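# Hang the headphones by their band under the desk

## Task

Put the headphones on the hook that sits beneath the desk's edge, hanging by their headband, and finish with neither hand in contact with them.

## Robot and tools

Robot: two arms, left_arm and right_arm. right_arm has a right hand (right_gripper) and left_arm has its mirror image (left_gripper). Each hand has 16 hinge motors: three fingers (index, middle, ring) and a thumb. A larger request is treated as +55.4, and hand_goal shows that value.

Frames. The scene frame has its origin at table-top height, midway between the two arms' nominal bases. +z is up, +x points out over the table, and left_arm is on the +y side; image left and right do not match these names. Measured bases: left_arm at (-0.023, +0.233, 0) m, right_arm at (-0.035, -0.291, 0) m, each turned by about one degree. Positions, quaternions, velocities and Hand targets are reported in the scene frame.

Hand point axes (right hand): +z runs along the straight fingers toward the tips, +x runs across the palm away from the thumb, and +y points out of the palm face. The palm face is at y = -0.062 m. Straight fingertips reach about z = +0.12 m. A rigid mast at the wrist (x +0.05 to +0.10, z -0.16 to -0.11, out to y = +0.06) can strike objects. On the left hand +x points toward the thumb, so the mast's x values flip sign.

execute_actions(actions, cameras). actions is a list of actions, run one after another. Each action is a table of up to 15 rows. Each row is one 1/30 s control step, and the last row repeats if the table is shorter. Every row is a single list of 48 numbers, all in [-1, 1], covering both arms even if only one moves. The order is:
1. left dx, dy, dz, rx, ry, rz
2. the left hand's 16 hinge numbers
3. left current_limit, left speed
4. right dx, dy, dz, rx, ry, rz
5. the right hand's 16 hinge numbers
6. right current_limit, right speed

The 16 hinge numbers go in this order: index_mcp, index_abd, index_pip, index_dip, middle_mcp, middle_abd, middle_pip, middle_dip, ring_mcp, ring_abd, ring_pip, ring_dip, thumb_cmc, thumb_axl, thumb_mcp, thumb_ipl.

dx to rz are offsets, not poses. They are measured in the Hand target's own axes, from the Hand target as it stood when that action began. Every row of an action refers back to that same start, not to the row before. A full-scale 1.0 equals 0.6 m of travel or 180 degrees of turn. rx, ry, rz form one rotation vector. Sending the same offset twice moves the hand twice. All zeros simply re-requests the current target.

The hinge numbers are absolute goals, not offsets. Each one is placed linearly between that hinge's two stops. Straight values:
- finger _mcp -0.75, _abd 0.00, _pip -0.58, _dip -0.70
- thumb_cmc -0.71, thumb_axl -0.68, thumb_mcp -0.23, thumb_ipl -0.17
Moving toward +1 curls the fingers toward the palm and swings the thumb across in front of it.

current_limit maps -1..+1 to 0..550 mA, with a floor of 11 mA. speed sets how fast the goals travel: (speed+1)/2 of 8.5 rad/s. Both start at +0.4 and -0.6, and the last values sent stay in force. A 0 in a hand column is a real goal. To hold a hand unchanged, send back its hand_goal, hand_current_limit and hand_speed.

cameras is a list of names, ["all"] or []. Omitted, it means all cameras for an empty action list and none otherwise. An unknown name makes the call invalid. The names are cam_head_left, cam_head_right, cam_high, cam_low, cam_left_wrist and cam_right_wrist, each 672x504. Wrist views can lag slightly while the arm moves.

zoom_image(camera, region): region is [x0, y0, x1, y1] in pixels of that camera's most recent image, measured from the top-left, at most 504 wide and 504 high.

finished_scene(scene): closes the current scene, given as its integer number, and cannot be undone. Call it only once the headphones hang by the band on the hook and no hand touches them.

Results. For each arm you get:
- end_effector_position (m) and end_effector_quat_wxyz, in the scene frame.
- Hand target: the last commanded pose after clipping, and the base for the next offsets.
- Joint positions, velocities ("within noise" when idle) and torques. Torques include the arm's own weight, and numbers 3 and 4 wrap at ±28 N m.
- hand_goal, hand_measured (same scale as goals), hand_current_ma (positive pushes toward -1) and hand_state. hand_state is moving, goal, blocked (resting away from its goal while pressing) or overload (shut down).
- Motor temperatures, plus MOTOR HOT or OVER-TEMPERATURE FAULT lines when they apply.

Motion behaviour. Each step, the commanded orientation is clipped to within 40 degrees of the measured one. Position takes priority when both cannot be met. The hand often stops short of its target, and the arm sags, more so under load. If it stays short, send the missing distance as a new offset. Waiting does not close the gap. To stop pushing against something, command the target back past the hand. A wrist near the first joint's axis can make the whole arm swing.

Gripping. A finger presses only while its goal lies beyond the object's surface, and presses harder the further beyond it is, up to the current cap. Gear friction can keep some grip even after the goal is eased.

Avoid:
- Dropping the headphones, releasing them while they move, or letting anything fall off the table.
- Slamming into the desk, hook or table, or pushing very hard.
- Any contact or squeeze between the two hands or arms.
- Letting a motor draw 495 mA or more for 5 s, which shuts it down for 10 s.
- Heating motors by holding loads, reaching far out, or pushing at unreachable poses. At 100 °C the arm drops and stays stopped for 30 to 60 s or longer.
During an arm stop, hand commands are ignored. Loose objects may occasionally get a small push.

Each tool is called as a command line: name --argument value for each argument, lists and objects as JSON in quotes; but a table of rows of numbers goes row by row, as --pt "numbers of a row", without its own name.

## Session

execute_actions --actions '[]'

Scene clock: 0.00 s.
left_arm: end_effector_position=(+0.4069, -0.1664, +0.1725) hand_goal=(-0.754, +0.000, -0.576, -0.696, -0.754, +0.000, -0.576, -0.696, -0.754, +0.000, -0.576, -0.696, -0.714, -0.678, -0.226, -0.168) hand_measured=(-0.754, +0.000, -0.576, -0.696, -0.754, +0.000, -0.576, -0.696, -0.754, +0.000, -0.576, -0.696, -0.714, -0.678, -0.226, -0.168) hand_current_ma=(+0, +0, +0, +0, +0, +0, +0, +0, +0, +0, +0, +0, +0, +0, +0, +0) hand_state=(goal, goal, goal, goal, goal, goal, goal, goal, goal, goal, goal, goal, goal, goal, goal, goal) hand_current_limit=0.40 hand_speed=-0.60 end_effector_quat_wxyz=(+0.086, +0.951, +0.207, -0.214) | right_arm: end_effector_position=(+0.2125, -0.4357, +0.2904) hand_goal=(-0.754, +0.000, -0.576, -0.696, -0.754, +0.000, -0.576, -0.696, -0.754, +0.000, -0.576, -0.696, -0.714, -0.678, -0.226, -0.168) hand_measured=(-0.754, +0.000, -0.576, -0.696, -0.754, +0.000, -0.576, -0.696, -0.754, +0.000, -0.576, -0.696, -0.714, -0.678, -0.226, -0.168) hand_current_ma=(+0, +0, +0, +0, +0, +0, +0, +0, +0, +0, +0, +0, +0, +0, +0, +0) hand_state=(goal, goal, goal, goal, goal, goal, goal, goal, goal, goal, goal, goal, goal, goal, goal, goal) hand_current_limit=0.40 hand_speed=-0.60 end_effector_quat_wxyz=(+0.029, +0.957, +0.032, +0.287)
Joint positions: left_arm=[-0.557 1.777 1.557 -1.541 0.427 0.603] | right_arm=[-0.316 0.657 0.889 -1.23 -0.125 1.245]
Joint velocities: within noise
Joint torques (N m): no reading
Motor temperatures (°C): left_arm=[21 23 21 17 20 22] | right_arm=[22 24 21 23 22 20]
Heat: left arm: hottest shoulder 23 °C; right arm: hottest shoulder 24 °C.
Hand target: left_arm +0.4130, -0.1703, +0.1808; +0.093, +0.952, +0.206, -0.207 | right_arm +0.2160, -0.4368, +0.3041; +0.034, +0.953, +0.032, +0.300

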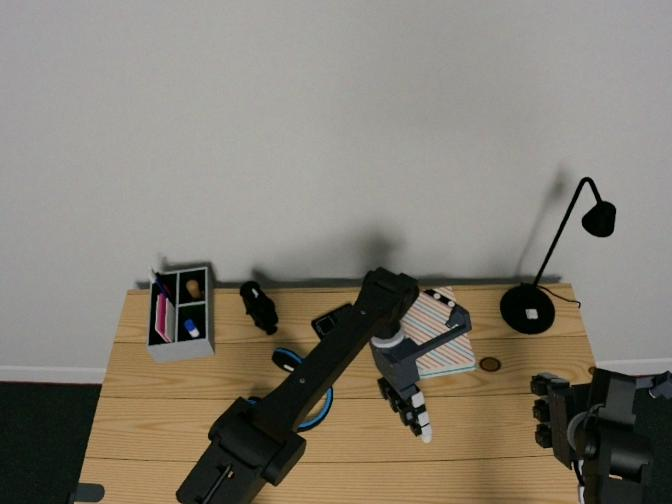

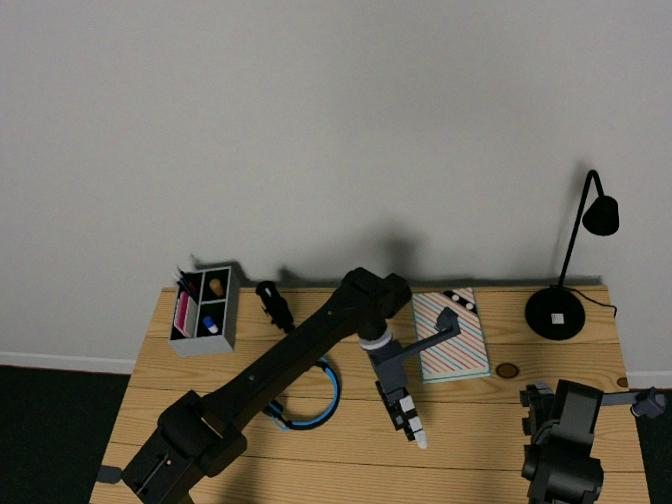

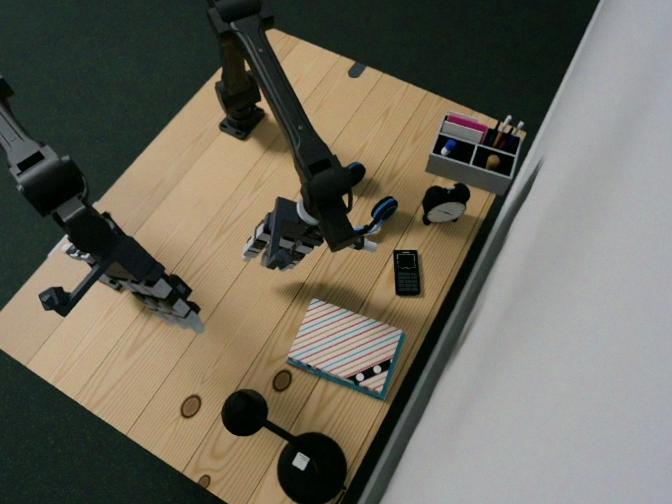

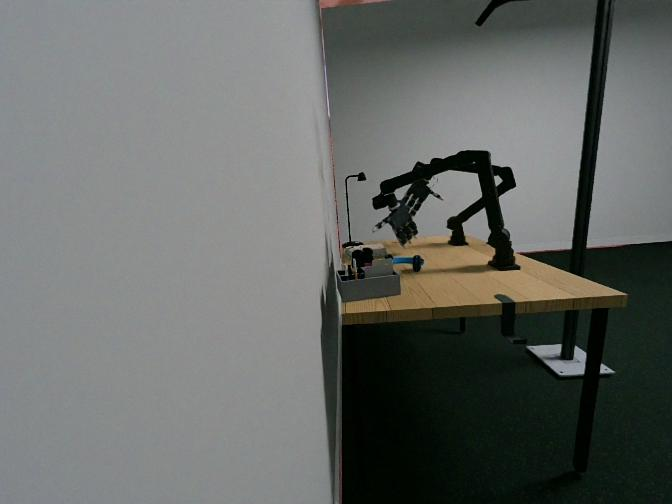

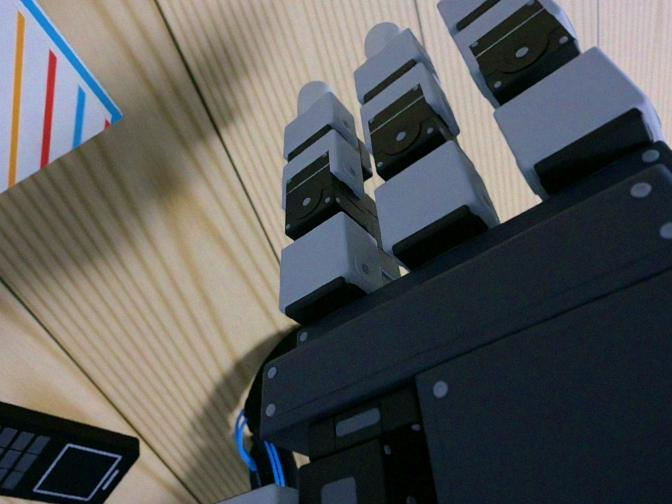

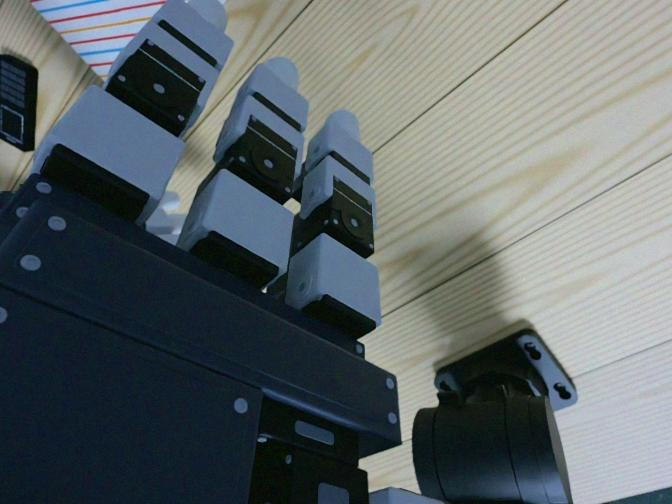

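zoom_image --camera "cam_low" --region '[440, 230, 640, 380]'

zoom_image --camera "cam_high" --region '[280, 20, 532, 240]'

zoom_image --camera "cam_head_right" --region '[80, 300, 400, 504]'

zoom_image --camera "cam_low" --region '[320, 150, 520, 300]'

Scaled by 2.520 from the camera's 672x504 image, which has a finer 960x720 frame.

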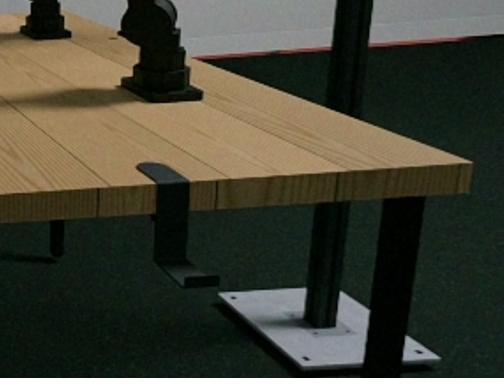

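Scaled by 2.000 from the camera's 672x504 image, which has a finer 960x720 frame.

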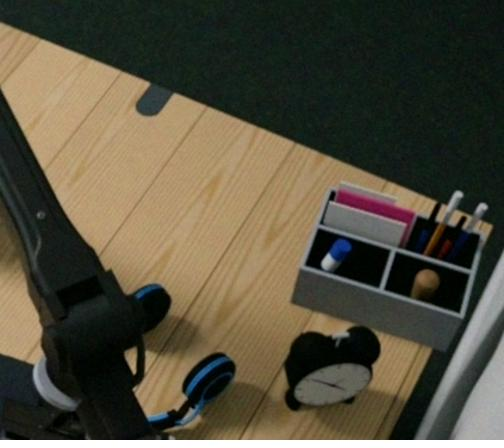

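Scaled by 1.575 from the camera's 672x504 image, which has a finer 960x720 frame.

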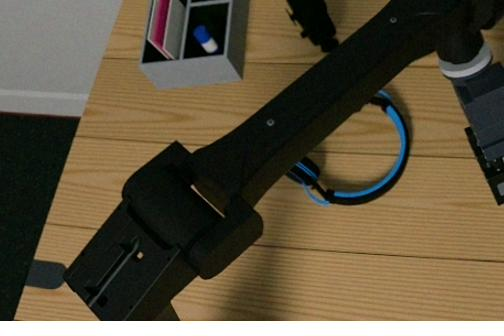

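Scaled by 2.520 from the camera's 672x504 image, which has a finer 960x720 frame.

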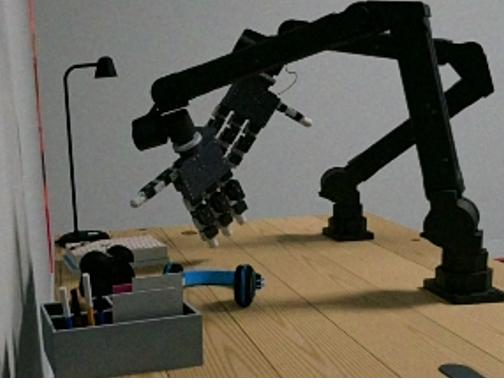

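execute_actions --actions '[[[-0.036,0.008,-0.075,0,0,0,-0.754,0,-0.576,-0.696,-0.754,0,-0.576,-0.696,-0.754,0,-0.576,-0.696,-0.714,-0.678,-0.226,-0.168,0.4,-0.6,0,0,0,0,0,0,-0.754,0,-0.576,-0.696,-0.754,0,-0.576,-0.696,-0.754,0,-0.576,-0.696,-0.714,-0.678,-0.226,-0.168,0.4,-0.6]],[[-0.036,0.008,-0.075,0,0,0,-0.754,0,-0.576,-0.696,-0.754,0,-0.576,-0.696,-0.754,0,-0.576,-0.696,-0.714,-0.678,-0.226,-0.168,0.4,-0.6,0,0,0,0,0,0,-0.754,0,-0.576,-0.696,-0.754,0,-0.576,-0.696,-0.754,0,-0.576,-0.696,-0.714,-0.678,-0.226,-0.168,0.4,-0.6]],[[-0.01,-0.168,-0.05,0,0,0,-0.754,0,-0.576,-0.696,-0.754,0,-0.576,-0.696,-0.754,0,-0.576,-0.696,-0.714,-0.678,-0.226,-0.168,0.4,-0.6,0,0,0,0,0,0,-0.754,0,-0.576,-0.696,-0.754,0,-0.576,-0.696,-0.754,0,-0.576,-0.696,-0.714,-0.678,-0.226,-0.168,0.4,-0.6]],[[-0.01,-0.168,-0.05,0,0,0,-0.754,0,-0.576,-0.696,-0.754,0,-0.576,-0.696,-0.754,0,-0.576,-0.696,-0.714,-0.678,-0.226,-0.168,0.4,-0.6,0,0,0,0,0,0,-0.754,0,-0.576,-0.696,-0.754,0,-0.576,-0.696,-0.754,0,-0.576,-0.696,-0.714,-0.678,-0.226,-0.168,0.4,-0.6]],[[-0.01,-0.168,-0.05,0,0,0,-0.754,0,-0.576,-0.696,-0.754,0,-0.576,-0.696,-0.754,0,-0.576,-0.696,-0.714,-0.678,-0.226,-0.168,0.4,-0.6,0,0,0,0,0,0,-0.754,0,-0.576,-0.696,-0.754,0,-0.576,-0.696,-0.754,0,-0.576,-0.696,-0.714,-0.678,-0.226,-0.168,0.4,-0.6]],[[-0.01,-0.168,-0.03,0,0,0,-0.754,0,-0.576,-0.696,-0.754,0,-0.576,-0.696,-0.754,0,-0.576,-0.696,-0.714,-0.678,-0.226,-0.168,0.4,-0.6,0,0,0,0,0,0,-0.754,0,-0.576,-0.696,-0.754,0,-0.576,-0.696,-0.754,0,-0.576,-0.696,-0.714,-0.678,-0.226,-0.168,0.4,-0.6]]]' --cameras '["all"]'

Scene clock: 302.23 s.
left_arm: end_effector_position=(+0.2586, +0.2075, +0.3510) hand_goal=(-0.754, +0.000, -0.576, -0.696, -0.754, +0.000, -0.576, -0.696, -0.754, +0.000, -0.576, -0.696, -0.714, -0.678, -0.226, -0.168) hand_measured=(-0.756, +0.000, -0.576, -0.696, -0.756, +0.000, -0.576, -0.696, -0.756, +0.000, -0.576, -0.696, -0.716, -0.678, -0.224, -0.168) hand_current_ma=(+0, +0, +0, +0, +0, +0, +0, +0, +0, +0, +0, +0, +0, +0, +0, +0) hand_state=(goal, goal, goal, goal, goal, goal, goal, goal, goal, goal, goal, goal, goal, goal, goal, goal) hand_current_limit=0.40 hand_speed=-0.60 end_effector_quat_wxyz=(+0.122, +0.955, +0.252, +0.103) | right_arm: end_effector_position=(+0.2125, -0.4357, +0.2904) hand_goal=(-0.754, +0.000, -0.576, -0.696, -0.754, +0.000, -0.576, -0.696, -0.754, +0.000, -0.576, -0.696, -0.714, -0.678, -0.226, -0.168) hand_measured=(-0.754, +0.000, -0.576, -0.696, -0.754, +0.000, -0.576, -0.696, -0.754, +0.000, -0.576, -0.696, -0.714, -0.678, -0.224, -0.168) hand_current_ma=(+0, +0, +0, +0, +0, +0, +0, +0, +0, +0, +0, +0, +0, +0, +0, +0) hand_state=(goal, goal, goal, goal, goal, goal, goal, goal, goal, goal, goal, goal, goal, goal, goal, goal) hand_current_limit=0.40 hand_speed=-0.60 end_effector_quat_wxyz=(+0.029, +0.957, +0.032, +0.287)
Joint positions: left_arm=[0.378 0.812 1.102 -1.675 0.263 1.385] | right_arm=[-0.316 0.657 0.889 -1.23 -0.125 1.245]
Joint torques (N m): left_arm=[1.61 -2.08 9.03 0.42 0.16 0.08] | right_arm=[1.14 -1.79 13.64 1.8 -0.06 -0.11]
Motor temperatures (°C): left_arm=[20 30 34 17 19 21] | right_arm=[20 23 33 21 20 19]
Heat: left arm: hottest elbow 34 °C; right arm: hottest elbow 33 °C.
Hand target: left_arm +0.2583, +0.2114, +0.3511; +0.093, +0.952, +0.205, -0.207 | right_arm +0.2160, -0.4368, +0.3041; +0.034, +0.953, +0.032, +0.300
Off the commanded pose: left_arm 0.004 m, 36 deg | right_arm 0.014 m, 2 deg.
joint sent to its limit (left arm) — joint 4 (wrist pitch), lower limit. The joint targets are off in orientation, not in position.
camera_calibration:
cam_left_wrist: T_world_to_cam=[[-0.95691, 0.164232, -0.23948, 0.263986], [-0.0169028, 0.7918, 0.610546, -0.421782], [0.289891, 0.588286, -0.754906, 0.196272], [0, 0, 0, 1]] pos_world=[0.188584, 0.175148, 0.468903]

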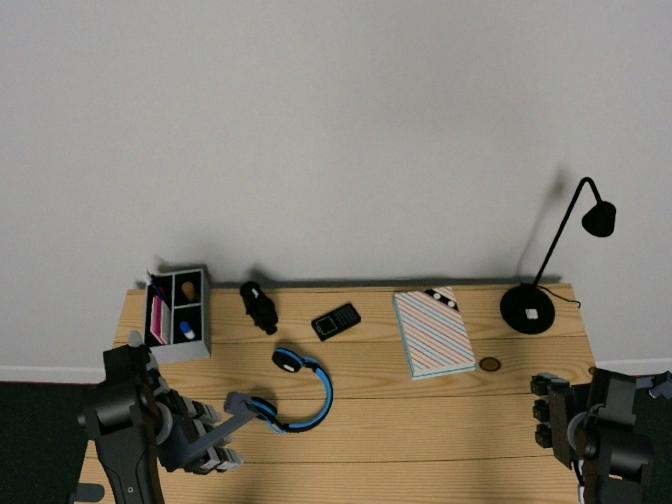

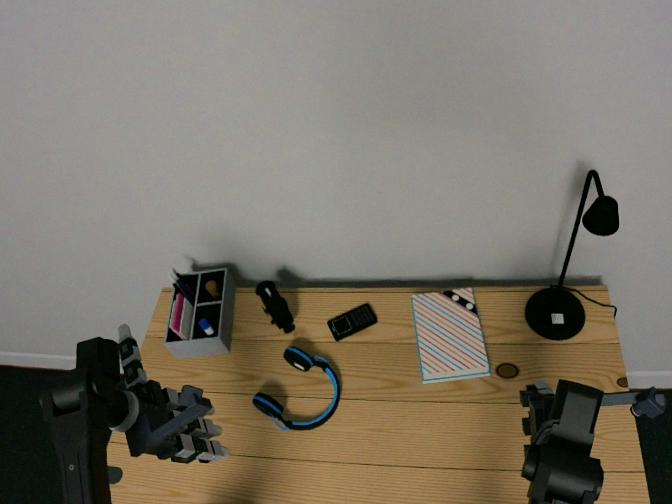

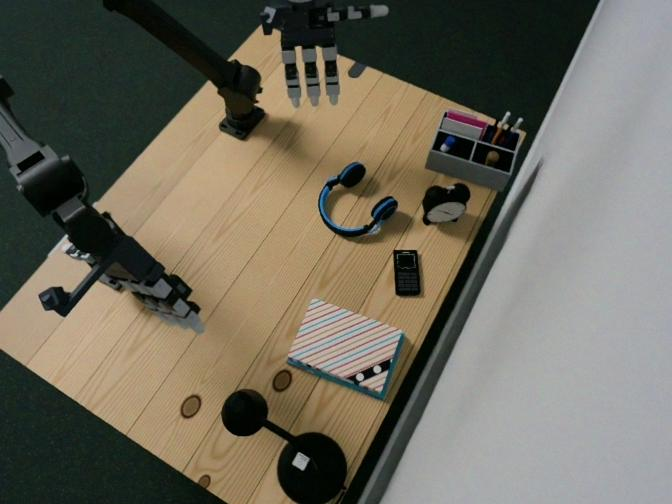

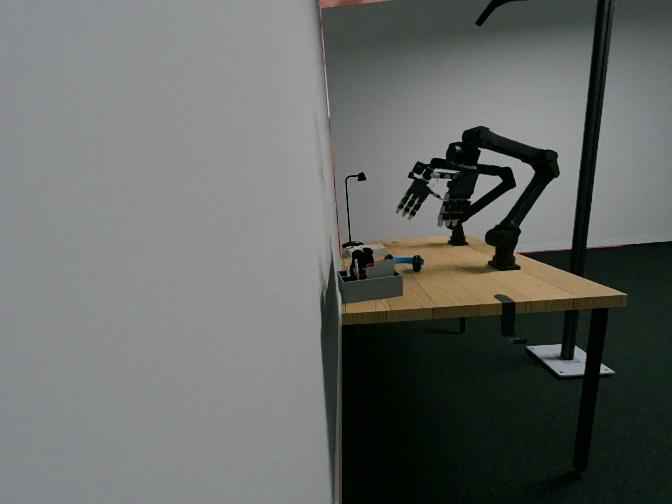

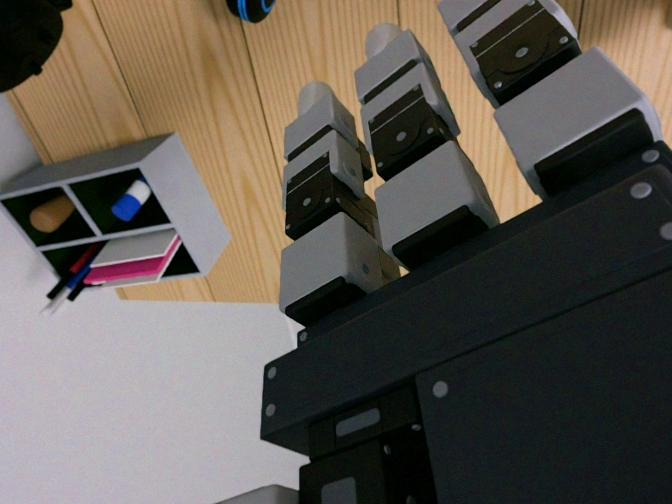

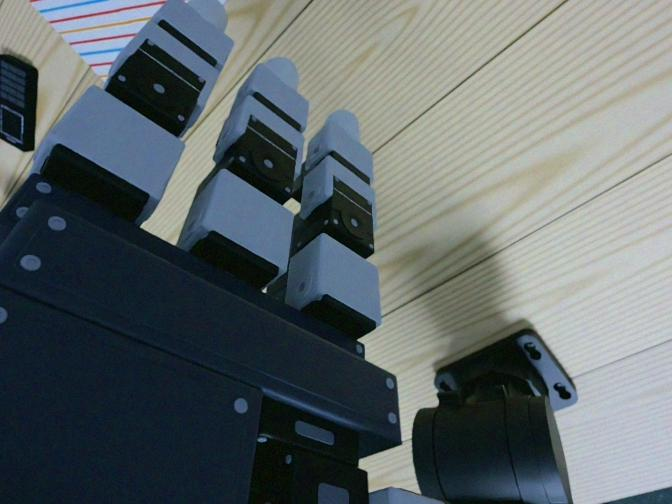

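zoom_image --camera "cam_high" --region '[300, 140, 420, 260]'

zoom_image --camera "cam_head_right" --region '[230, 320, 370, 460]'

zoom_image --camera "cam_low" --region '[330, 230, 550, 360]'

zoom_image --camera "cam_head_left" --region '[220, 320, 360, 460]'

Scaled by 4.200 from the camera's 672x504 image, which has a finer 960x720 frame.

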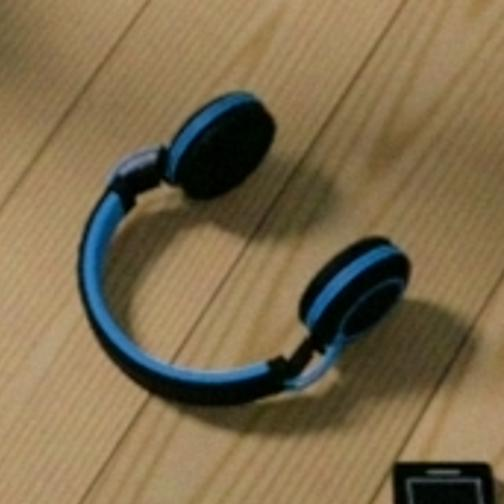

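Scaled by 3.600 from the camera's 672x504 image, which has a finer 960x720 frame.

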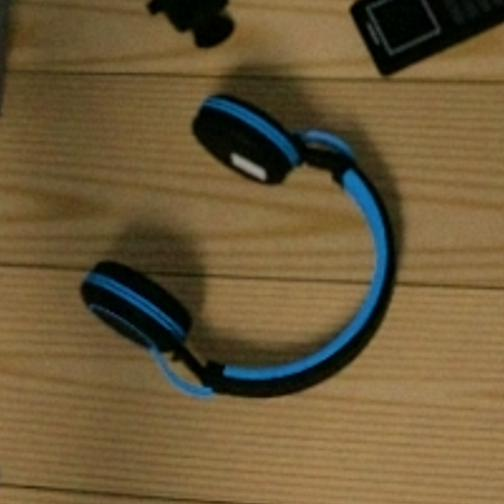

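Scaled by 2.291 from the camera's 672x504 image, which has a finer 960x720 frame.

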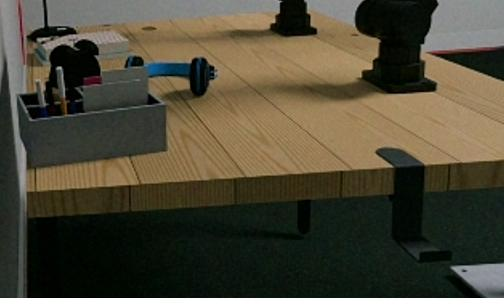

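Scaled by 3.600 from the camera's 672x504 image, which has a finer 960x720 frame.

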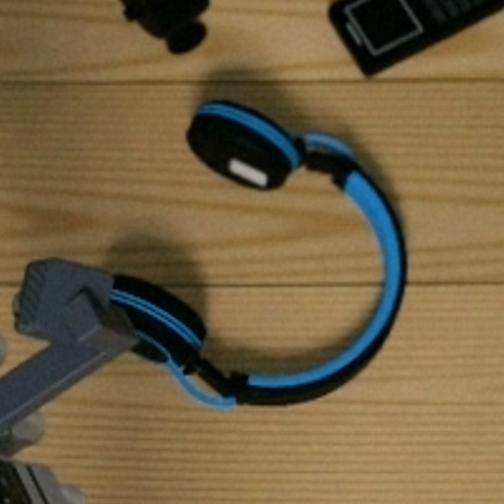

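zoom_image --camera "cam_low" --region '[485, 285, 535, 355]'

zoom_image --camera "cam_low" --region '[370, 230, 440, 300]'

Scaled by 7.200 from the camera's 672x504 image, which has a finer 960x720 frame.

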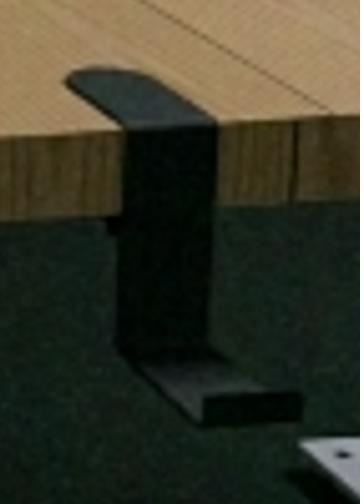

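Scaled by 7.200 from the camera's 672x504 image, which has a finer 960x720 frame.

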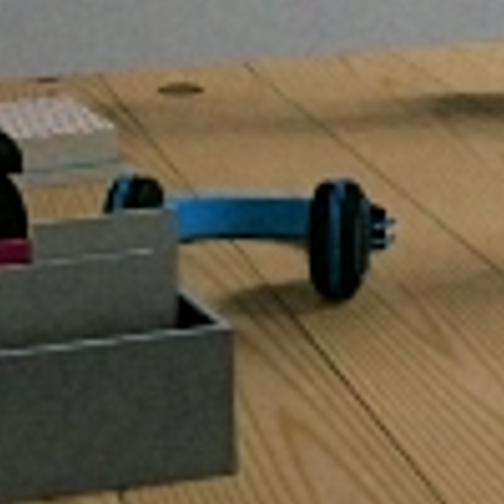

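execute_actions --actions '[[[0,0,0,-0.0188,0.0349,-0.11,-0.754,0,-0.576,-0.696,-0.754,0,-0.576,-0.696,-0.2,0,-0.576,-0.696,-0.714,-0.678,-0.226,-0.168,0.4,-0.6,0,0,0,0,0,0,-0.754,0,-0.576,-0.696,-0.754,0,-0.576,-0.696,-0.754,0,-0.576,-0.696,-0.714,-0.678,-0.226,-0.168,0.4,-0.6]],[[0,0,0,-0.0188,0.0349,-0.11,-0.754,0,-0.576,-0.696,-0.754,0,-0.576,-0.696,-0.2,0,-0.576,-0.696,-0.714,-0.678,-0.226,-0.168,0.4,-0.6,0,0,0,0,0,0,-0.754,0,-0.576,-0.696,-0.754,0,-0.576,-0.696,-0.754,0,-0.576,-0.696,-0.714,-0.678,-0.226,-0.168,0.4,-0.6]],[[0,0,0,-0.0188,0.0349,-0.11,-0.754,0,-0.576,-0.696,-0.754,0,-0.576,-0.696,-0.2,0,-0.576,-0.696,-0.714,-0.678,-0.226,-0.168,0.4,-0.6,0,0,0,0,0,0,-0.754,0,-0.576,-0.696,-0.754,0,-0.576,-0.696,-0.754,0,-0.576,-0.696,-0.714,-0.678,-0.226,-0.168,0.4,-0.6]],[[0,0,0,-0.0188,0.0349,-0.11,-0.754,0,-0.576,-0.696,-0.754,0,-0.576,-0.696,-0.2,0,-0.576,-0.696,-0.714,-0.678,-0.226,-0.168,0.4,-0.6,0,0,0,0,0,0,-0.754,0,-0.576,-0.696,-0.754,0,-0.576,-0.696,-0.754,0,-0.576,-0.696,-0.714,-0.678,-0.226,-0.168,0.4,-0.6]]]' --cameras '[]'

Scene clock: 982.17 s.
left_arm: end_effector_position=(+0.2527, +0.2148, +0.3253) hand_goal=(-0.754, +0.000, -0.576, -0.696, -0.754, +0.000, -0.576, -0.696, -0.200, +0.000, -0.576, -0.696, -0.714, -0.678, -0.226, -0.168) hand_measured=(-0.756, +0.000, -0.576, -0.696, -0.756, +0.000, -0.576, -0.696, -0.216, +0.000, -0.576, -0.696, -0.716, -0.678, -0.224, -0.168) hand_current_ma=(+0, +0, +0, +0, +0, +0, +0, +0, -5, +0, +0, +0, +0, +0, +0, +0) hand_state=(goal, goal, goal, goal, goal, goal, goal, goal, goal, goal, goal, goal, goal, goal, goal, goal) hand_current_limit=0.40 hand_speed=-0.60 end_effector_quat_wxyz=(+0.086, +0.609, +0.787, +0.047) | right_arm: end_effector_position=(+0.2125, -0.4357, +0.2904) hand_goal=(-0.754, +0.000, -0.576, -0.696, -0.754, +0.000, -0.576, -0.696, -0.754, +0.000, -0.576, -0.696, -0.714, -0.678, -0.226, -0.168) hand_measured=(-0.754, +0.000, -0.576, -0.696, -0.754, +0.000, -0.576, -0.696, -0.754, +0.000, -0.576, -0.696, -0.714, -0.678, -0.224, -0.168) hand_current_ma=(+0, +0, +0, +0, +0, +0, +0, +0, +0, +0, +0, +0, +0, +0, +0, +0) hand_state=(goal, goal, goal, goal, goal, goal, goal, goal, goal, goal, goal, goal, goal, goal, goal, goal) hand_current_limit=0.40 hand_speed=-0.60 end_effector_quat_wxyz=(+0.029, +0.957, +0.032, +0.287)
Joint positions: left_arm=[-0.303 0.769 1.067 -1.675 -0.033 -0.578] | right_arm=[-0.316 0.657 0.889 -1.23 -0.125 1.245]
Joint torques (N m): left_arm=[-0.5 -1.67 12.97 0.4 -0.39 -0.29] | right_arm=[1.08 -1.85 13.64 1.81 -0.07 -0.11]
Motor temperatures (°C): left_arm=[20 22 36 17 17 20] | right_arm=[18 21 37 19 19 19]
Heat: left arm: hottest elbow 36 °C; right arm: hottest elbow 37 °C.
Hand target: left_arm +0.2582, +0.2115, +0.3511; +0.000, +0.608, +0.794, +0.001 | right_arm +0.2160, -0.4368, +0.3041; +0.034, +0.953, +0.032, +0.300
Off the commanded pose: left_arm 0.027 m, 11 deg | right_arm 0.014 m, 2 deg.
joint sent to its limit (left arm) — joint 4 (wrist pitch), lower limit. The joint targets are off in orientation, not in position.
No camera images: "cameras" was empty.

execute_actions --actions '[[[-0.041,0.066,0.04,0,0,0,-0.754,0,-0.576,-0.696,-0.754,0,-0.576,-0.696,0.2,0,-0.576,-0.696,-0.714,-0.678,-0.226,-0.168,0.4,-0.6,0,0,0,0,0,0,-0.754,0,-0.576,-0.696,-0.754,0,-0.576,-0.696,-0.754,0,-0.576,-0.696,-0.714,-0.678,-0.226,-0.168,0.4,-0.6]],[[-0.041,0.066,0.05,0,0,0,-0.754,0,-0.576,-0.696,-0.754,0,-0.576,-0.696,0.2,0,-0.576,-0.696,-0.714,-0.678,-0.226,-0.168,0.4,-0.6,0,0,0,0,0,0,-0.754,0,-0.576,-0.696,-0.754,0,-0.576,-0.696,-0.754,0,-0.576,-0.696,-0.714,-0.678,-0.226,-0.168,0.4,-0.6]],[[-0.041,0.066,0.05,0,0,0,-0.754,0,-0.576,-0.696,-0.754,0,-0.576,-0.696,0.2,0,-0.576,-0.696,-0.714,-0.678,-0.226,-0.168,0.4,-0.6,0,0,0,0,0,0,-0.754,0,-0.576,-0.696,-0.754,0,-0.576,-0.696,-0.754,0,-0.576,-0.696,-0.714,-0.678,-0.226,-0.168,0.4,-0.6]],[[-0.041,0.066,0.05,0,0,0,-0.754,0,-0.576,-0.696,-0.754,0,-0.576,-0.696,0.2,0,-0.576,-0.696,-0.714,-0.678,-0.226,-0.168,0.4,-0.6,0,0,0,0,0,0,-0.754,0,-0.576,-0.696,-0.754,0,-0.576,-0.696,-0.754,0,-0.576,-0.696,-0.714,-0.678,-0.226,-0.168,0.4,-0.6]],[[-0.041,0.066,0.05,0,0,0,-0.754,0,-0.576,-0.696,-0.754,0,-0.576,-0.696,0.2,0,-0.576,-0.696,-0.714,-0.678,-0.226,-0.168,0.4,-0.6,0,0,0,0,0,0,-0.754,0,-0.576,-0.696,-0.754,0,-0.576,-0.696,-0.754,0,-0.576,-0.696,-0.714,-0.678,-0.226,-0.168,0.4,-0.6]]]' --cameras '["cam_left_wrist","cam_head_left","cam_high","cam_low"]'

Scene clock: 998.20 s.
left_arm: end_effector_position=(+0.4591, +0.1459, +0.1830) hand_goal=(-0.754, +0.000, -0.576, -0.696, -0.754, +0.000, -0.576, -0.696, +0.200, +0.000, -0.576, -0.696, -0.714, -0.678, -0.226, -0.168) hand_measured=(-0.752, +0.000, -0.576, -0.696, -0.752, +0.000, -0.576, -0.696, +0.182, +0.000, -0.576, -0.696, -0.714, -0.678, -0.222, -0.168) hand_current_ma=(+0, +0, +0, +0, +0, +0, +0, +0, -6, +0, +0, +0, +0, +0, +0, +0) hand_state=(goal, goal, goal, goal, goal, goal, goal, goal, goal, goal, goal, goal, goal, goal, goal, goal) hand_current_limit=0.40 hand_speed=-0.60 end_effector_quat_wxyz=(-0.031, +0.608, +0.793, -0.008) | right_arm: end_effector_position=(+0.2125, -0.4357, +0.2904) hand_goal=(-0.754, +0.000, -0.576, -0.696, -0.754, +0.000, -0.576, -0.696, -0.754, +0.000, -0.576, -0.696, -0.714, -0.678, -0.226, -0.168) hand_measured=(-0.754, +0.000, -0.576, -0.696, -0.754, +0.000, -0.576, -0.696, -0.754, +0.000, -0.576, -0.696, -0.714, -0.678, -0.224, -0.168) hand_current_ma=(+0, +0, +0, +0, +0, +0, +0, +0, +0, +0, +0, +0, +0, +0, +0, +0) hand_state=(goal, goal, goal, goal, goal, goal, goal, goal, goal, goal, goal, goal, goal, goal, goal, goal) hand_current_limit=0.40 hand_speed=-0.60 end_effector_quat_wxyz=(+0.029, +0.957, +0.032, +0.287)
Joint positions: left_arm=[-0.292 1.516 1.308 -1.427 -0.005 -0.578] | right_arm=[-0.316 0.657 0.889 -1.23 -0.125 1.245]
Joint torques (N m): left_arm=[1.55 -12.63 12.53 0.32 -0.1 0] | right_arm=[1.14 -1.73 13.68 1.76 -0.06 -0.12]
Heat: left arm: hottest elbow 37 °C; right arm: hottest elbow 37 °C.
Hand target: left_arm +0.4816, +0.1443, +0.2073; +0.000, +0.608, +0.794, +0.001 | right_arm +0.2160, -0.4368, +0.3041; +0.034, +0.953, +0.032, +0.300
Off the commanded pose: left_arm 0.033 m, 4 deg | right_arm 0.014 m, 2 deg.
camera_calibration:
cam_left_wrist: T_world_to_cam=[[-0.419227, -0.906433, 0.0512648, 0.281875], [-0.560785, 0.302944, 0.770549, 0.0246434], [-0.713981, 0.294286, -0.635316, 0.529406], [0, 0, 0, 1]] pos_world=[0.509975, 0.0922386, 0.302901]
Images, in order (width x height): cam_head_left 672x504, cam_high 672x504, cam_low 672x504, cam_left_wrist 672x504.

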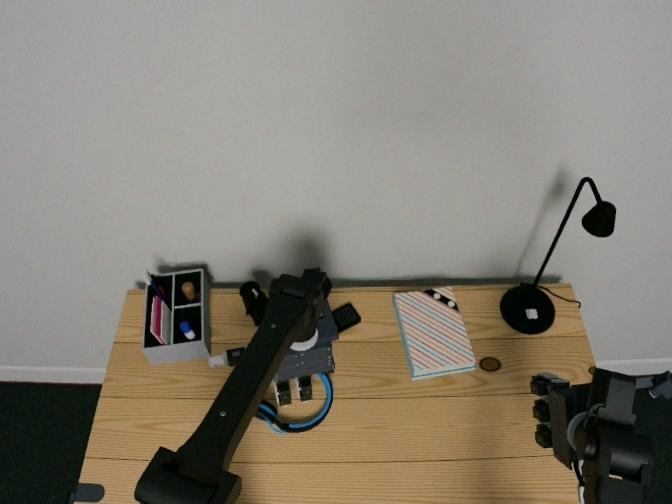

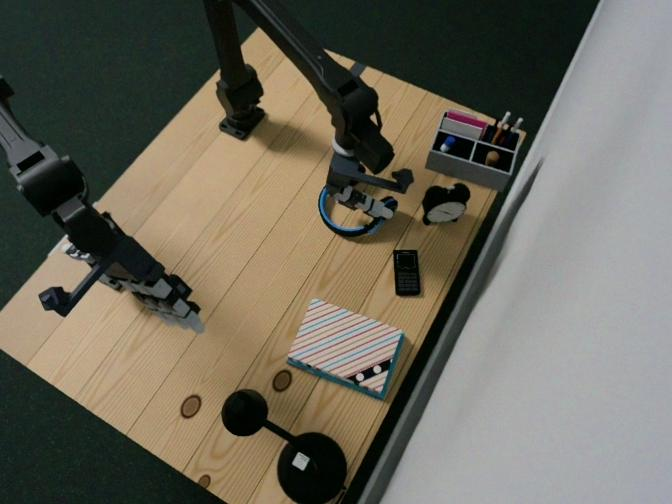

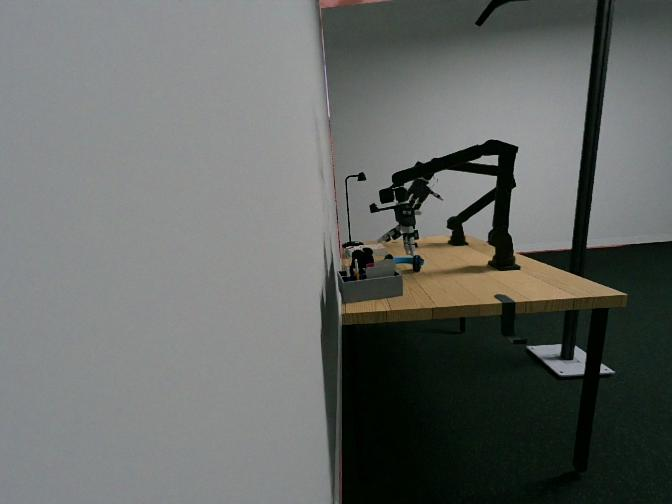

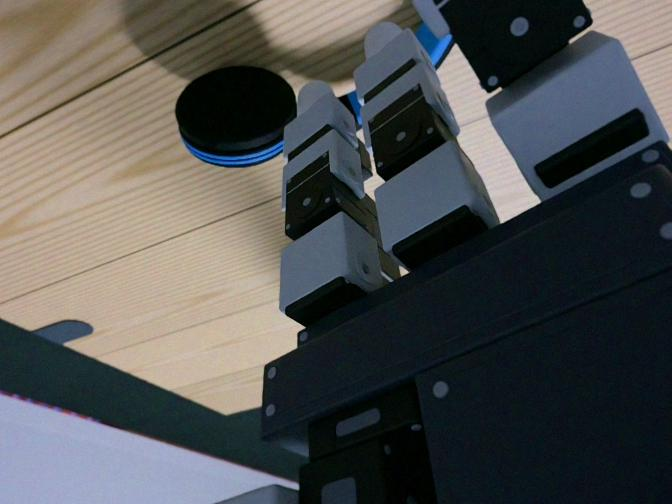

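execute_actions --actions '[[[-0.021,0.039,0,0,0,0,-0.754,0,-0.576,-0.696,-0.754,0,-0.576,-0.696,0.2,0,-0.2,-0.3,-0.714,-0.678,-0.226,-0.168,0.4,-0.6,0,0,0,0,0,0,-0.754,0,-0.576,-0.696,-0.754,0,-0.576,-0.696,-0.754,0,-0.576,-0.696,-0.714,-0.678,-0.226,-0.168,0.4,-0.6]],[[0,0,0.04,0,0,0,-0.754,0,-0.576,-0.696,-0.754,0,-0.576,-0.696,0.2,0,-0.2,-0.3,-0.714,-0.678,-0.226,-0.168,0.4,-0.6,0,0,0,0,0,0,-0.754,0,-0.576,-0.696,-0.754,0,-0.576,-0.696,-0.754,0,-0.576,-0.696,-0.714,-0.678,-0.226,-0.168,0.4,-0.6]]]' --cameras '["cam_left_wrist","cam_high"]'

zoom_image --camera "cam_high" --region '[290, 130, 430, 270]'

Scene clock: 1012.70 s.
left_arm: end_effector_position=(+0.4987, +0.1352, +0.1852) hand_goal=(-0.754, +0.000, -0.576, -0.696, -0.754, +0.000, -0.576, -0.696, +0.200, +0.000, -0.200, -0.300, -0.714, -0.678, -0.226, -0.168) hand_measured=(-0.752, +0.000, -0.576, -0.696, -0.752, +0.000, -0.576, -0.696, +0.184, +0.000, -0.208, -0.304, -0.714, -0.678, -0.222, -0.168) hand_current_ma=(+0, +0, +0, +0, +0, +0, +0, +0, -5, +0, -1, +0, +0, +0, +0, +0) hand_state=(goal, goal, goal, goal, goal, goal, goal, goal, goal, goal, goal, goal, goal, goal, goal, goal) hand_current_limit=0.40 hand_speed=-0.60 end_effector_quat_wxyz=(-0.005, +0.608, +0.794, +0.001) | right_arm: end_effector_position=(+0.2125, -0.4357, +0.2904) hand_goal=(-0.754, +0.000, -0.576, -0.696, -0.754, +0.000, -0.576, -0.696, -0.754, +0.000, -0.576, -0.696, -0.714, -0.678, -0.226, -0.168) hand_measured=(-0.754, +0.000, -0.576, -0.696, -0.754, +0.000, -0.576, -0.696, -0.754, +0.000, -0.576, -0.696, -0.714, -0.678, -0.224, -0.168) hand_current_ma=(+0, +0, +0, +0, +0, +0, +0, +0, +0, +0, +0, +0, +0, +0, +0, +0) hand_state=(goal, goal, goal, goal, goal, goal, goal, goal, goal, goal, goal, goal, goal, goal, goal, goal) hand_current_limit=0.40 hand_speed=-0.60 end_effector_quat_wxyz=(+0.029, +0.957, +0.032, +0.287)
Joint positions: left_arm=[-0.287 1.586 1.388 -1.382 -0.005 -0.575] | right_arm=[-0.316 0.657 0.889 -1.23 -0.125 1.245]
Joint torques (N m): left_arm=[1.49 -12.69 9.18 0.55 -0.09 0.03] | right_arm=[1.14 -1.9 13.64 1.8 -0.07 -0.11]
Heat: left arm: hottest elbow 38 °C; right arm: hottest elbow 37 °C.
Hand target: left_arm +0.5074, +0.1383, +0.1834; +0.000, +0.608, +0.794, +0.001 | right_arm +0.2160, -0.4368, +0.3041; +0.034, +0.953, +0.032, +0.300
Off the commanded pose: left_arm 0.010 m, 1 deg | right_arm 0.014 m, 2 deg.
camera_calibration:
cam_left_wrist: T_world_to_cam=[[-0.420359, -0.906242, 0.0449903, 0.290409], [-0.601027, 0.315246, 0.73443, 0.0734996], [-0.679754, 0.281684, -0.677192, 0.554625], [0, 0, 0, 1]] pos_world=[0.54326, 0.0837811, 0.308542]
Images, in order (width x height): cam_high 672x504, cam_left_wrist 672x504.

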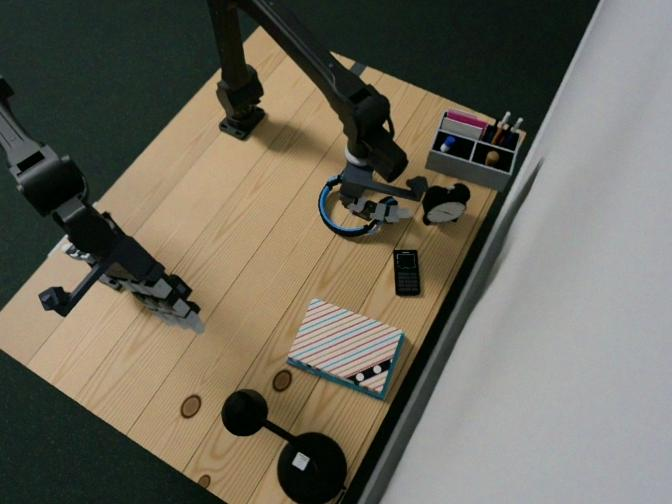

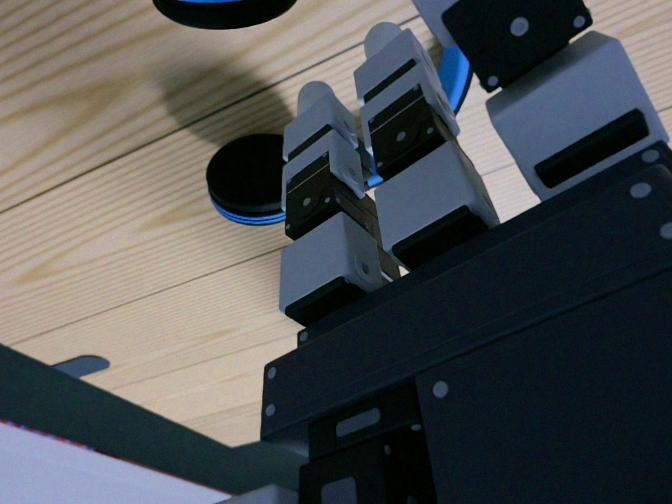

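Scaled by 3.600 from the camera's 672x504 image, which has a finer 960x720 frame.

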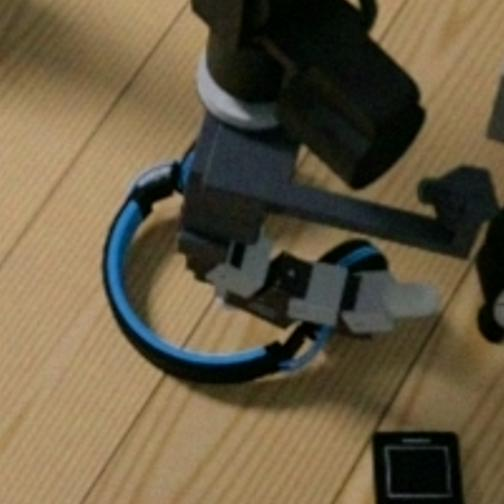

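execute_actions --actions '[[[0,0,0.04,0,0,0,-0.754,0,-0.576,-0.696,-0.754,0,-0.576,-0.696,0.2,0,-0.2,-0.3,-0.714,-0.678,-0.226,-0.168,0.4,-0.6,0,0,0,0,0,0,-0.754,0,-0.576,-0.696,-0.754,0,-0.576,-0.696,-0.754,0,-0.576,-0.696,-0.714,-0.678,-0.226,-0.168,0.4,-0.6]],[[0,0,0.038,0,0,0,-0.754,0,-0.576,-0.696,-0.754,0,-0.576,-0.696,0.2,0,-0.2,-0.3,-0.714,-0.678,-0.226,-0.168,0.4,-0.6,0,0,0,0,0,0,-0.754,0,-0.576,-0.696,-0.754,0,-0.576,-0.696,-0.754,0,-0.576,-0.696,-0.714,-0.678,-0.226,-0.168,0.4,-0.6]]]' --cameras '["cam_left_wrist"]'

Scene clock: 1023.53 s.
left_arm: end_effector_position=(+0.5048, +0.1332, +0.1442) hand_goal=(-0.754, +0.000, -0.576, -0.696, -0.754, +0.000, -0.576, -0.696, +0.200, +0.000, -0.200, -0.300, -0.714, -0.678, -0.226, -0.168) hand_measured=(-0.752, +0.000, -0.576, -0.696, -0.752, +0.000, -0.576, -0.696, +0.184, +0.000, -0.206, -0.304, -0.714, -0.678, -0.222, -0.168) hand_current_ma=(+0, +0, +0, +0, +0, +0, +0, +0, -5, +0, -1, +0, +0, +0, +0, +0) hand_state=(goal, goal, goal, goal, goal, goal, goal, goal, goal, goal, goal, goal, goal, goal, goal, goal) hand_current_limit=0.40 hand_speed=-0.60 end_effector_quat_wxyz=(+0.001, +0.608, +0.794, +0.003) | right_arm: end_effector_position=(+0.2125, -0.4357, +0.2904) hand_goal=(-0.754, +0.000, -0.576, -0.696, -0.754, +0.000, -0.576, -0.696, -0.754, +0.000, -0.576, -0.696, -0.714, -0.678, -0.226, -0.168) hand_measured=(-0.754, +0.000, -0.576, -0.696, -0.754, +0.000, -0.576, -0.696, -0.754, +0.000, -0.576, -0.696, -0.714, -0.678, -0.224, -0.168) hand_current_ma=(+0, +0, +0, +0, +0, +0, +0, +0, +0, +0, +0, +0, +0, +0, +0, +0) hand_state=(goal, goal, goal, goal, goal, goal, goal, goal, goal, goal, goal, goal, goal, goal, goal, goal) hand_current_limit=0.40 hand_speed=-0.60 end_effector_quat_wxyz=(+0.029, +0.957, +0.032, +0.287)
Joint positions: left_arm=[-0.287 1.62 1.317 -1.263 -0.005 -0.574] | right_arm=[-0.316 0.657 0.889 -1.23 -0.125 1.245]
Joint torques (N m): left_arm=[1.49 -13.1 7.64 0.66 -0.09 0.02] | right_arm=[1.08 -1.73 13.65 1.8 -0.06 -0.11]
Heat: left arm: hottest elbow 38 °C; right arm: hottest elbow 37 °C.
Hand target: left_arm +0.5076, +0.1383, +0.1367; +0.000, +0.608, +0.794, +0.001 | right_arm +0.2160, -0.4368, +0.3041; +0.034, +0.953, +0.032, +0.300
Off the commanded pose: left_arm 0.010 m, 0 deg | right_arm 0.014 m, 2 deg.
camera_calibration:
cam_left_wrist: T_world_to_cam=[[-0.421252, -0.905889, 0.0437206, 0.293545], [-0.61038, 0.318831, 0.725109, 0.113486], [-0.670808, 0.278767, -0.687245, 0.528922], [0, 0, 0, 1]] pos_world=[0.547731, 0.0822906, 0.268375]
Images, in order (width x height): cam_left_wrist 672x504.

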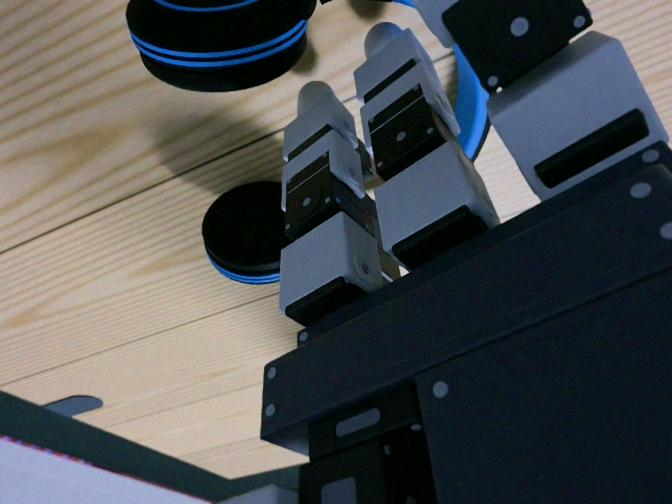

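execute_actions --actions '[[[0,-0.033,0.008,0,0,0,-0.754,0,-0.576,-0.696,-0.754,0,-0.576,-0.696,0.2,0,-0.2,-0.3,-0.714,-0.678,-0.226,-0.168,0.4,-0.6,0,0,0,0,0,0,-0.754,0,-0.576,-0.696,-0.754,0,-0.576,-0.696,-0.754,0,-0.576,-0.696,-0.714,-0.678,-0.226,-0.168,0.4,-0.6]],[[0,-0.033,0,0,0,0,-0.754,0,-0.576,-0.696,-0.754,0,-0.576,-0.696,0.2,0,-0.2,-0.3,-0.714,-0.678,-0.226,-0.168,0.4,-0.6,0,0,0,0,0,0,-0.754,0,-0.576,-0.696,-0.754,0,-0.576,-0.696,-0.754,0,-0.576,-0.696,-0.714,-0.678,-0.226,-0.168,0.4,-0.6]],[[0,-0.033,0,0,0,0,-0.754,0,-0.576,-0.696,-0.754,0,-0.576,-0.696,0.2,0,-0.2,-0.3,-0.714,-0.678,-0.226,-0.168,0.4,-0.6,0,0,0,0,0,0,-0.754,0,-0.576,-0.696,-0.754,0,-0.576,-0.696,-0.754,0,-0.576,-0.696,-0.714,-0.678,-0.226,-0.168,0.4,-0.6]],[[0,-0.033,0,0,0,0,-0.754,0,-0.576,-0.696,-0.754,0,-0.576,-0.696,0.2,0,-0.2,-0.3,-0.714,-0.678,-0.226,-0.168,0.4,-0.6,0,0,0,0,0,0,-0.754,0,-0.576,-0.696,-0.754,0,-0.576,-0.696,-0.754,0,-0.576,-0.696,-0.714,-0.678,-0.226,-0.168,0.4,-0.6]]]' --cameras '["cam_left_wrist","cam_high"]'

zoom_image --camera "cam_high" --region '[270, 100, 430, 260]'

Scene clock: 1042.30 s.
left_arm: end_effector_position=(+0.4360, +0.1208, +0.1342) hand_goal=(-0.754, +0.000, -0.576, -0.696, -0.754, +0.000, -0.576, -0.696, +0.200, +0.000, -0.200, -0.300, -0.714, -0.678, -0.226, -0.168) hand_measured=(-0.754, +0.000, -0.576, -0.696, -0.748, +0.002, -0.572, -0.692, +0.184, +0.000, -0.206, -0.304, -0.714, -0.678, -0.222, -0.168) hand_current_ma=(+0, +0, +0, +0, +1, +0, +0, +0, -5, +0, -1, +0, +0, +0, +0, +0) hand_state=(goal, goal, goal, goal, goal, goal, goal, goal, goal, goal, goal, goal, goal, goal, goal, goal) hand_current_limit=0.40 hand_speed=-0.60 end_effector_quat_wxyz=(+0.000, +0.610, +0.793, +0.000) | right_arm: end_effector_position=(+0.2125, -0.4357, +0.2904) hand_goal=(-0.754, +0.000, -0.576, -0.696, -0.754, +0.000, -0.576, -0.696, -0.754, +0.000, -0.576, -0.696, -0.714, -0.678, -0.226, -0.168) hand_measured=(-0.754, +0.000, -0.576, -0.696, -0.754, +0.000, -0.576, -0.696, -0.754, +0.000, -0.576, -0.696, -0.714, -0.678, -0.224, -0.168) hand_current_ma=(+0, +0, +0, +0, +0, +0, +0, +0, +0, +0, +0, +0, +0, +0, +0, +0) hand_state=(goal, goal, goal, goal, goal, goal, goal, goal, goal, goal, goal, goal, goal, goal, goal, goal) hand_current_limit=0.40 hand_speed=-0.60 end_effector_quat_wxyz=(+0.029, +0.957, +0.032, +0.287)
Joint positions: left_arm=[-0.364 1.479 1.125 -1.217 -0.001 -0.647] | right_arm=[-0.316 0.657 0.889 -1.23 -0.125 1.245]
Joint torques (N m): left_arm=[-0.15 -11.93 7.04 0.4 -0.22 -0.34] | right_arm=[1.08 -1.79 13.61 1.78 -0.06 -0.12]
Heat: left arm: hottest elbow 36 °C; right arm: hottest elbow 37 °C.
Hand target: left_arm +0.4311, +0.1175, +0.1317; +0.000, +0.608, +0.794, +0.000 | right_arm +0.2160, -0.4368, +0.3041; +0.034, +0.953, +0.032, +0.300
Off the commanded pose: left_arm 0.006 m, 0 deg | right_arm 0.014 m, 2 deg.
camera_calibration:
cam_left_wrist: T_world_to_cam=[[-0.425536, -0.903668, 0.047986, 0.254826], [-0.605327, 0.323663, 0.727201, 0.0797015], [-0.67268, 0.280403, -0.684745, 0.479664], [0, 0, 0, 1]] pos_world=[0.479344, 0.0699826, 0.258261]
Images, in order (width x height): cam_high 672x504, cam_left_wrist 672x504.

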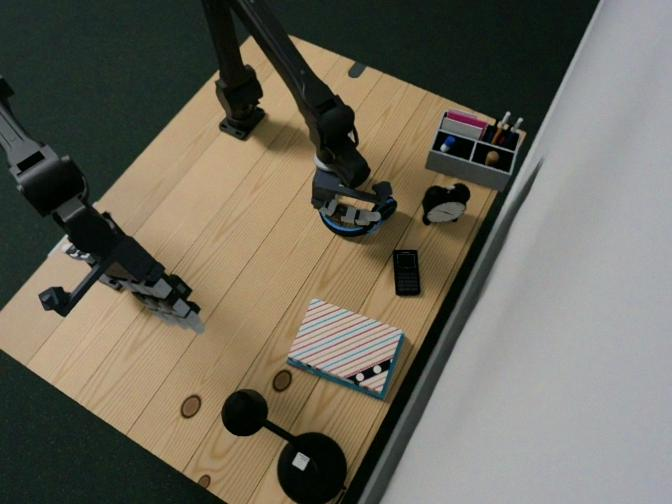

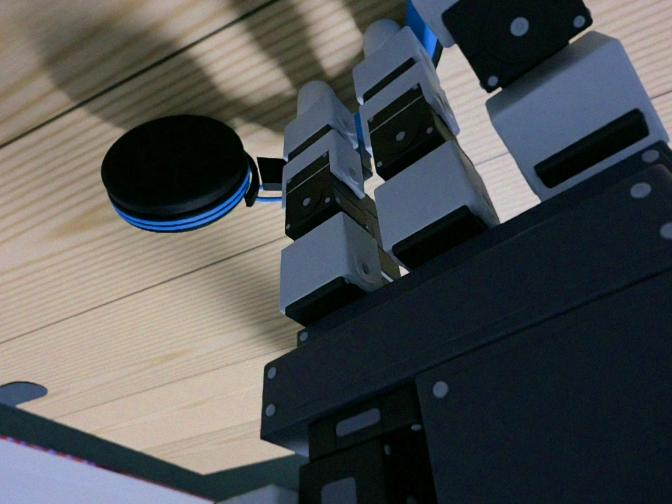

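Scaled by 3.150 from the camera's 672x504 image, which has a finer 960x720 frame.

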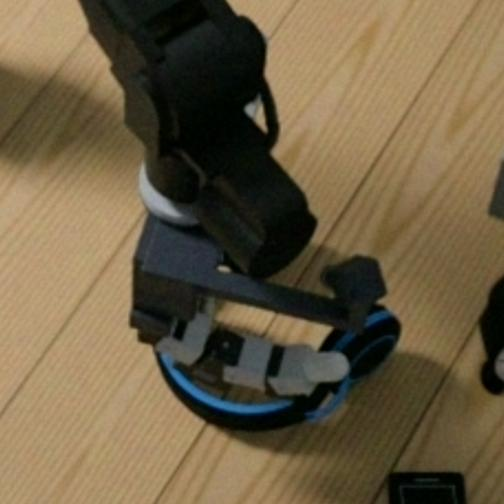

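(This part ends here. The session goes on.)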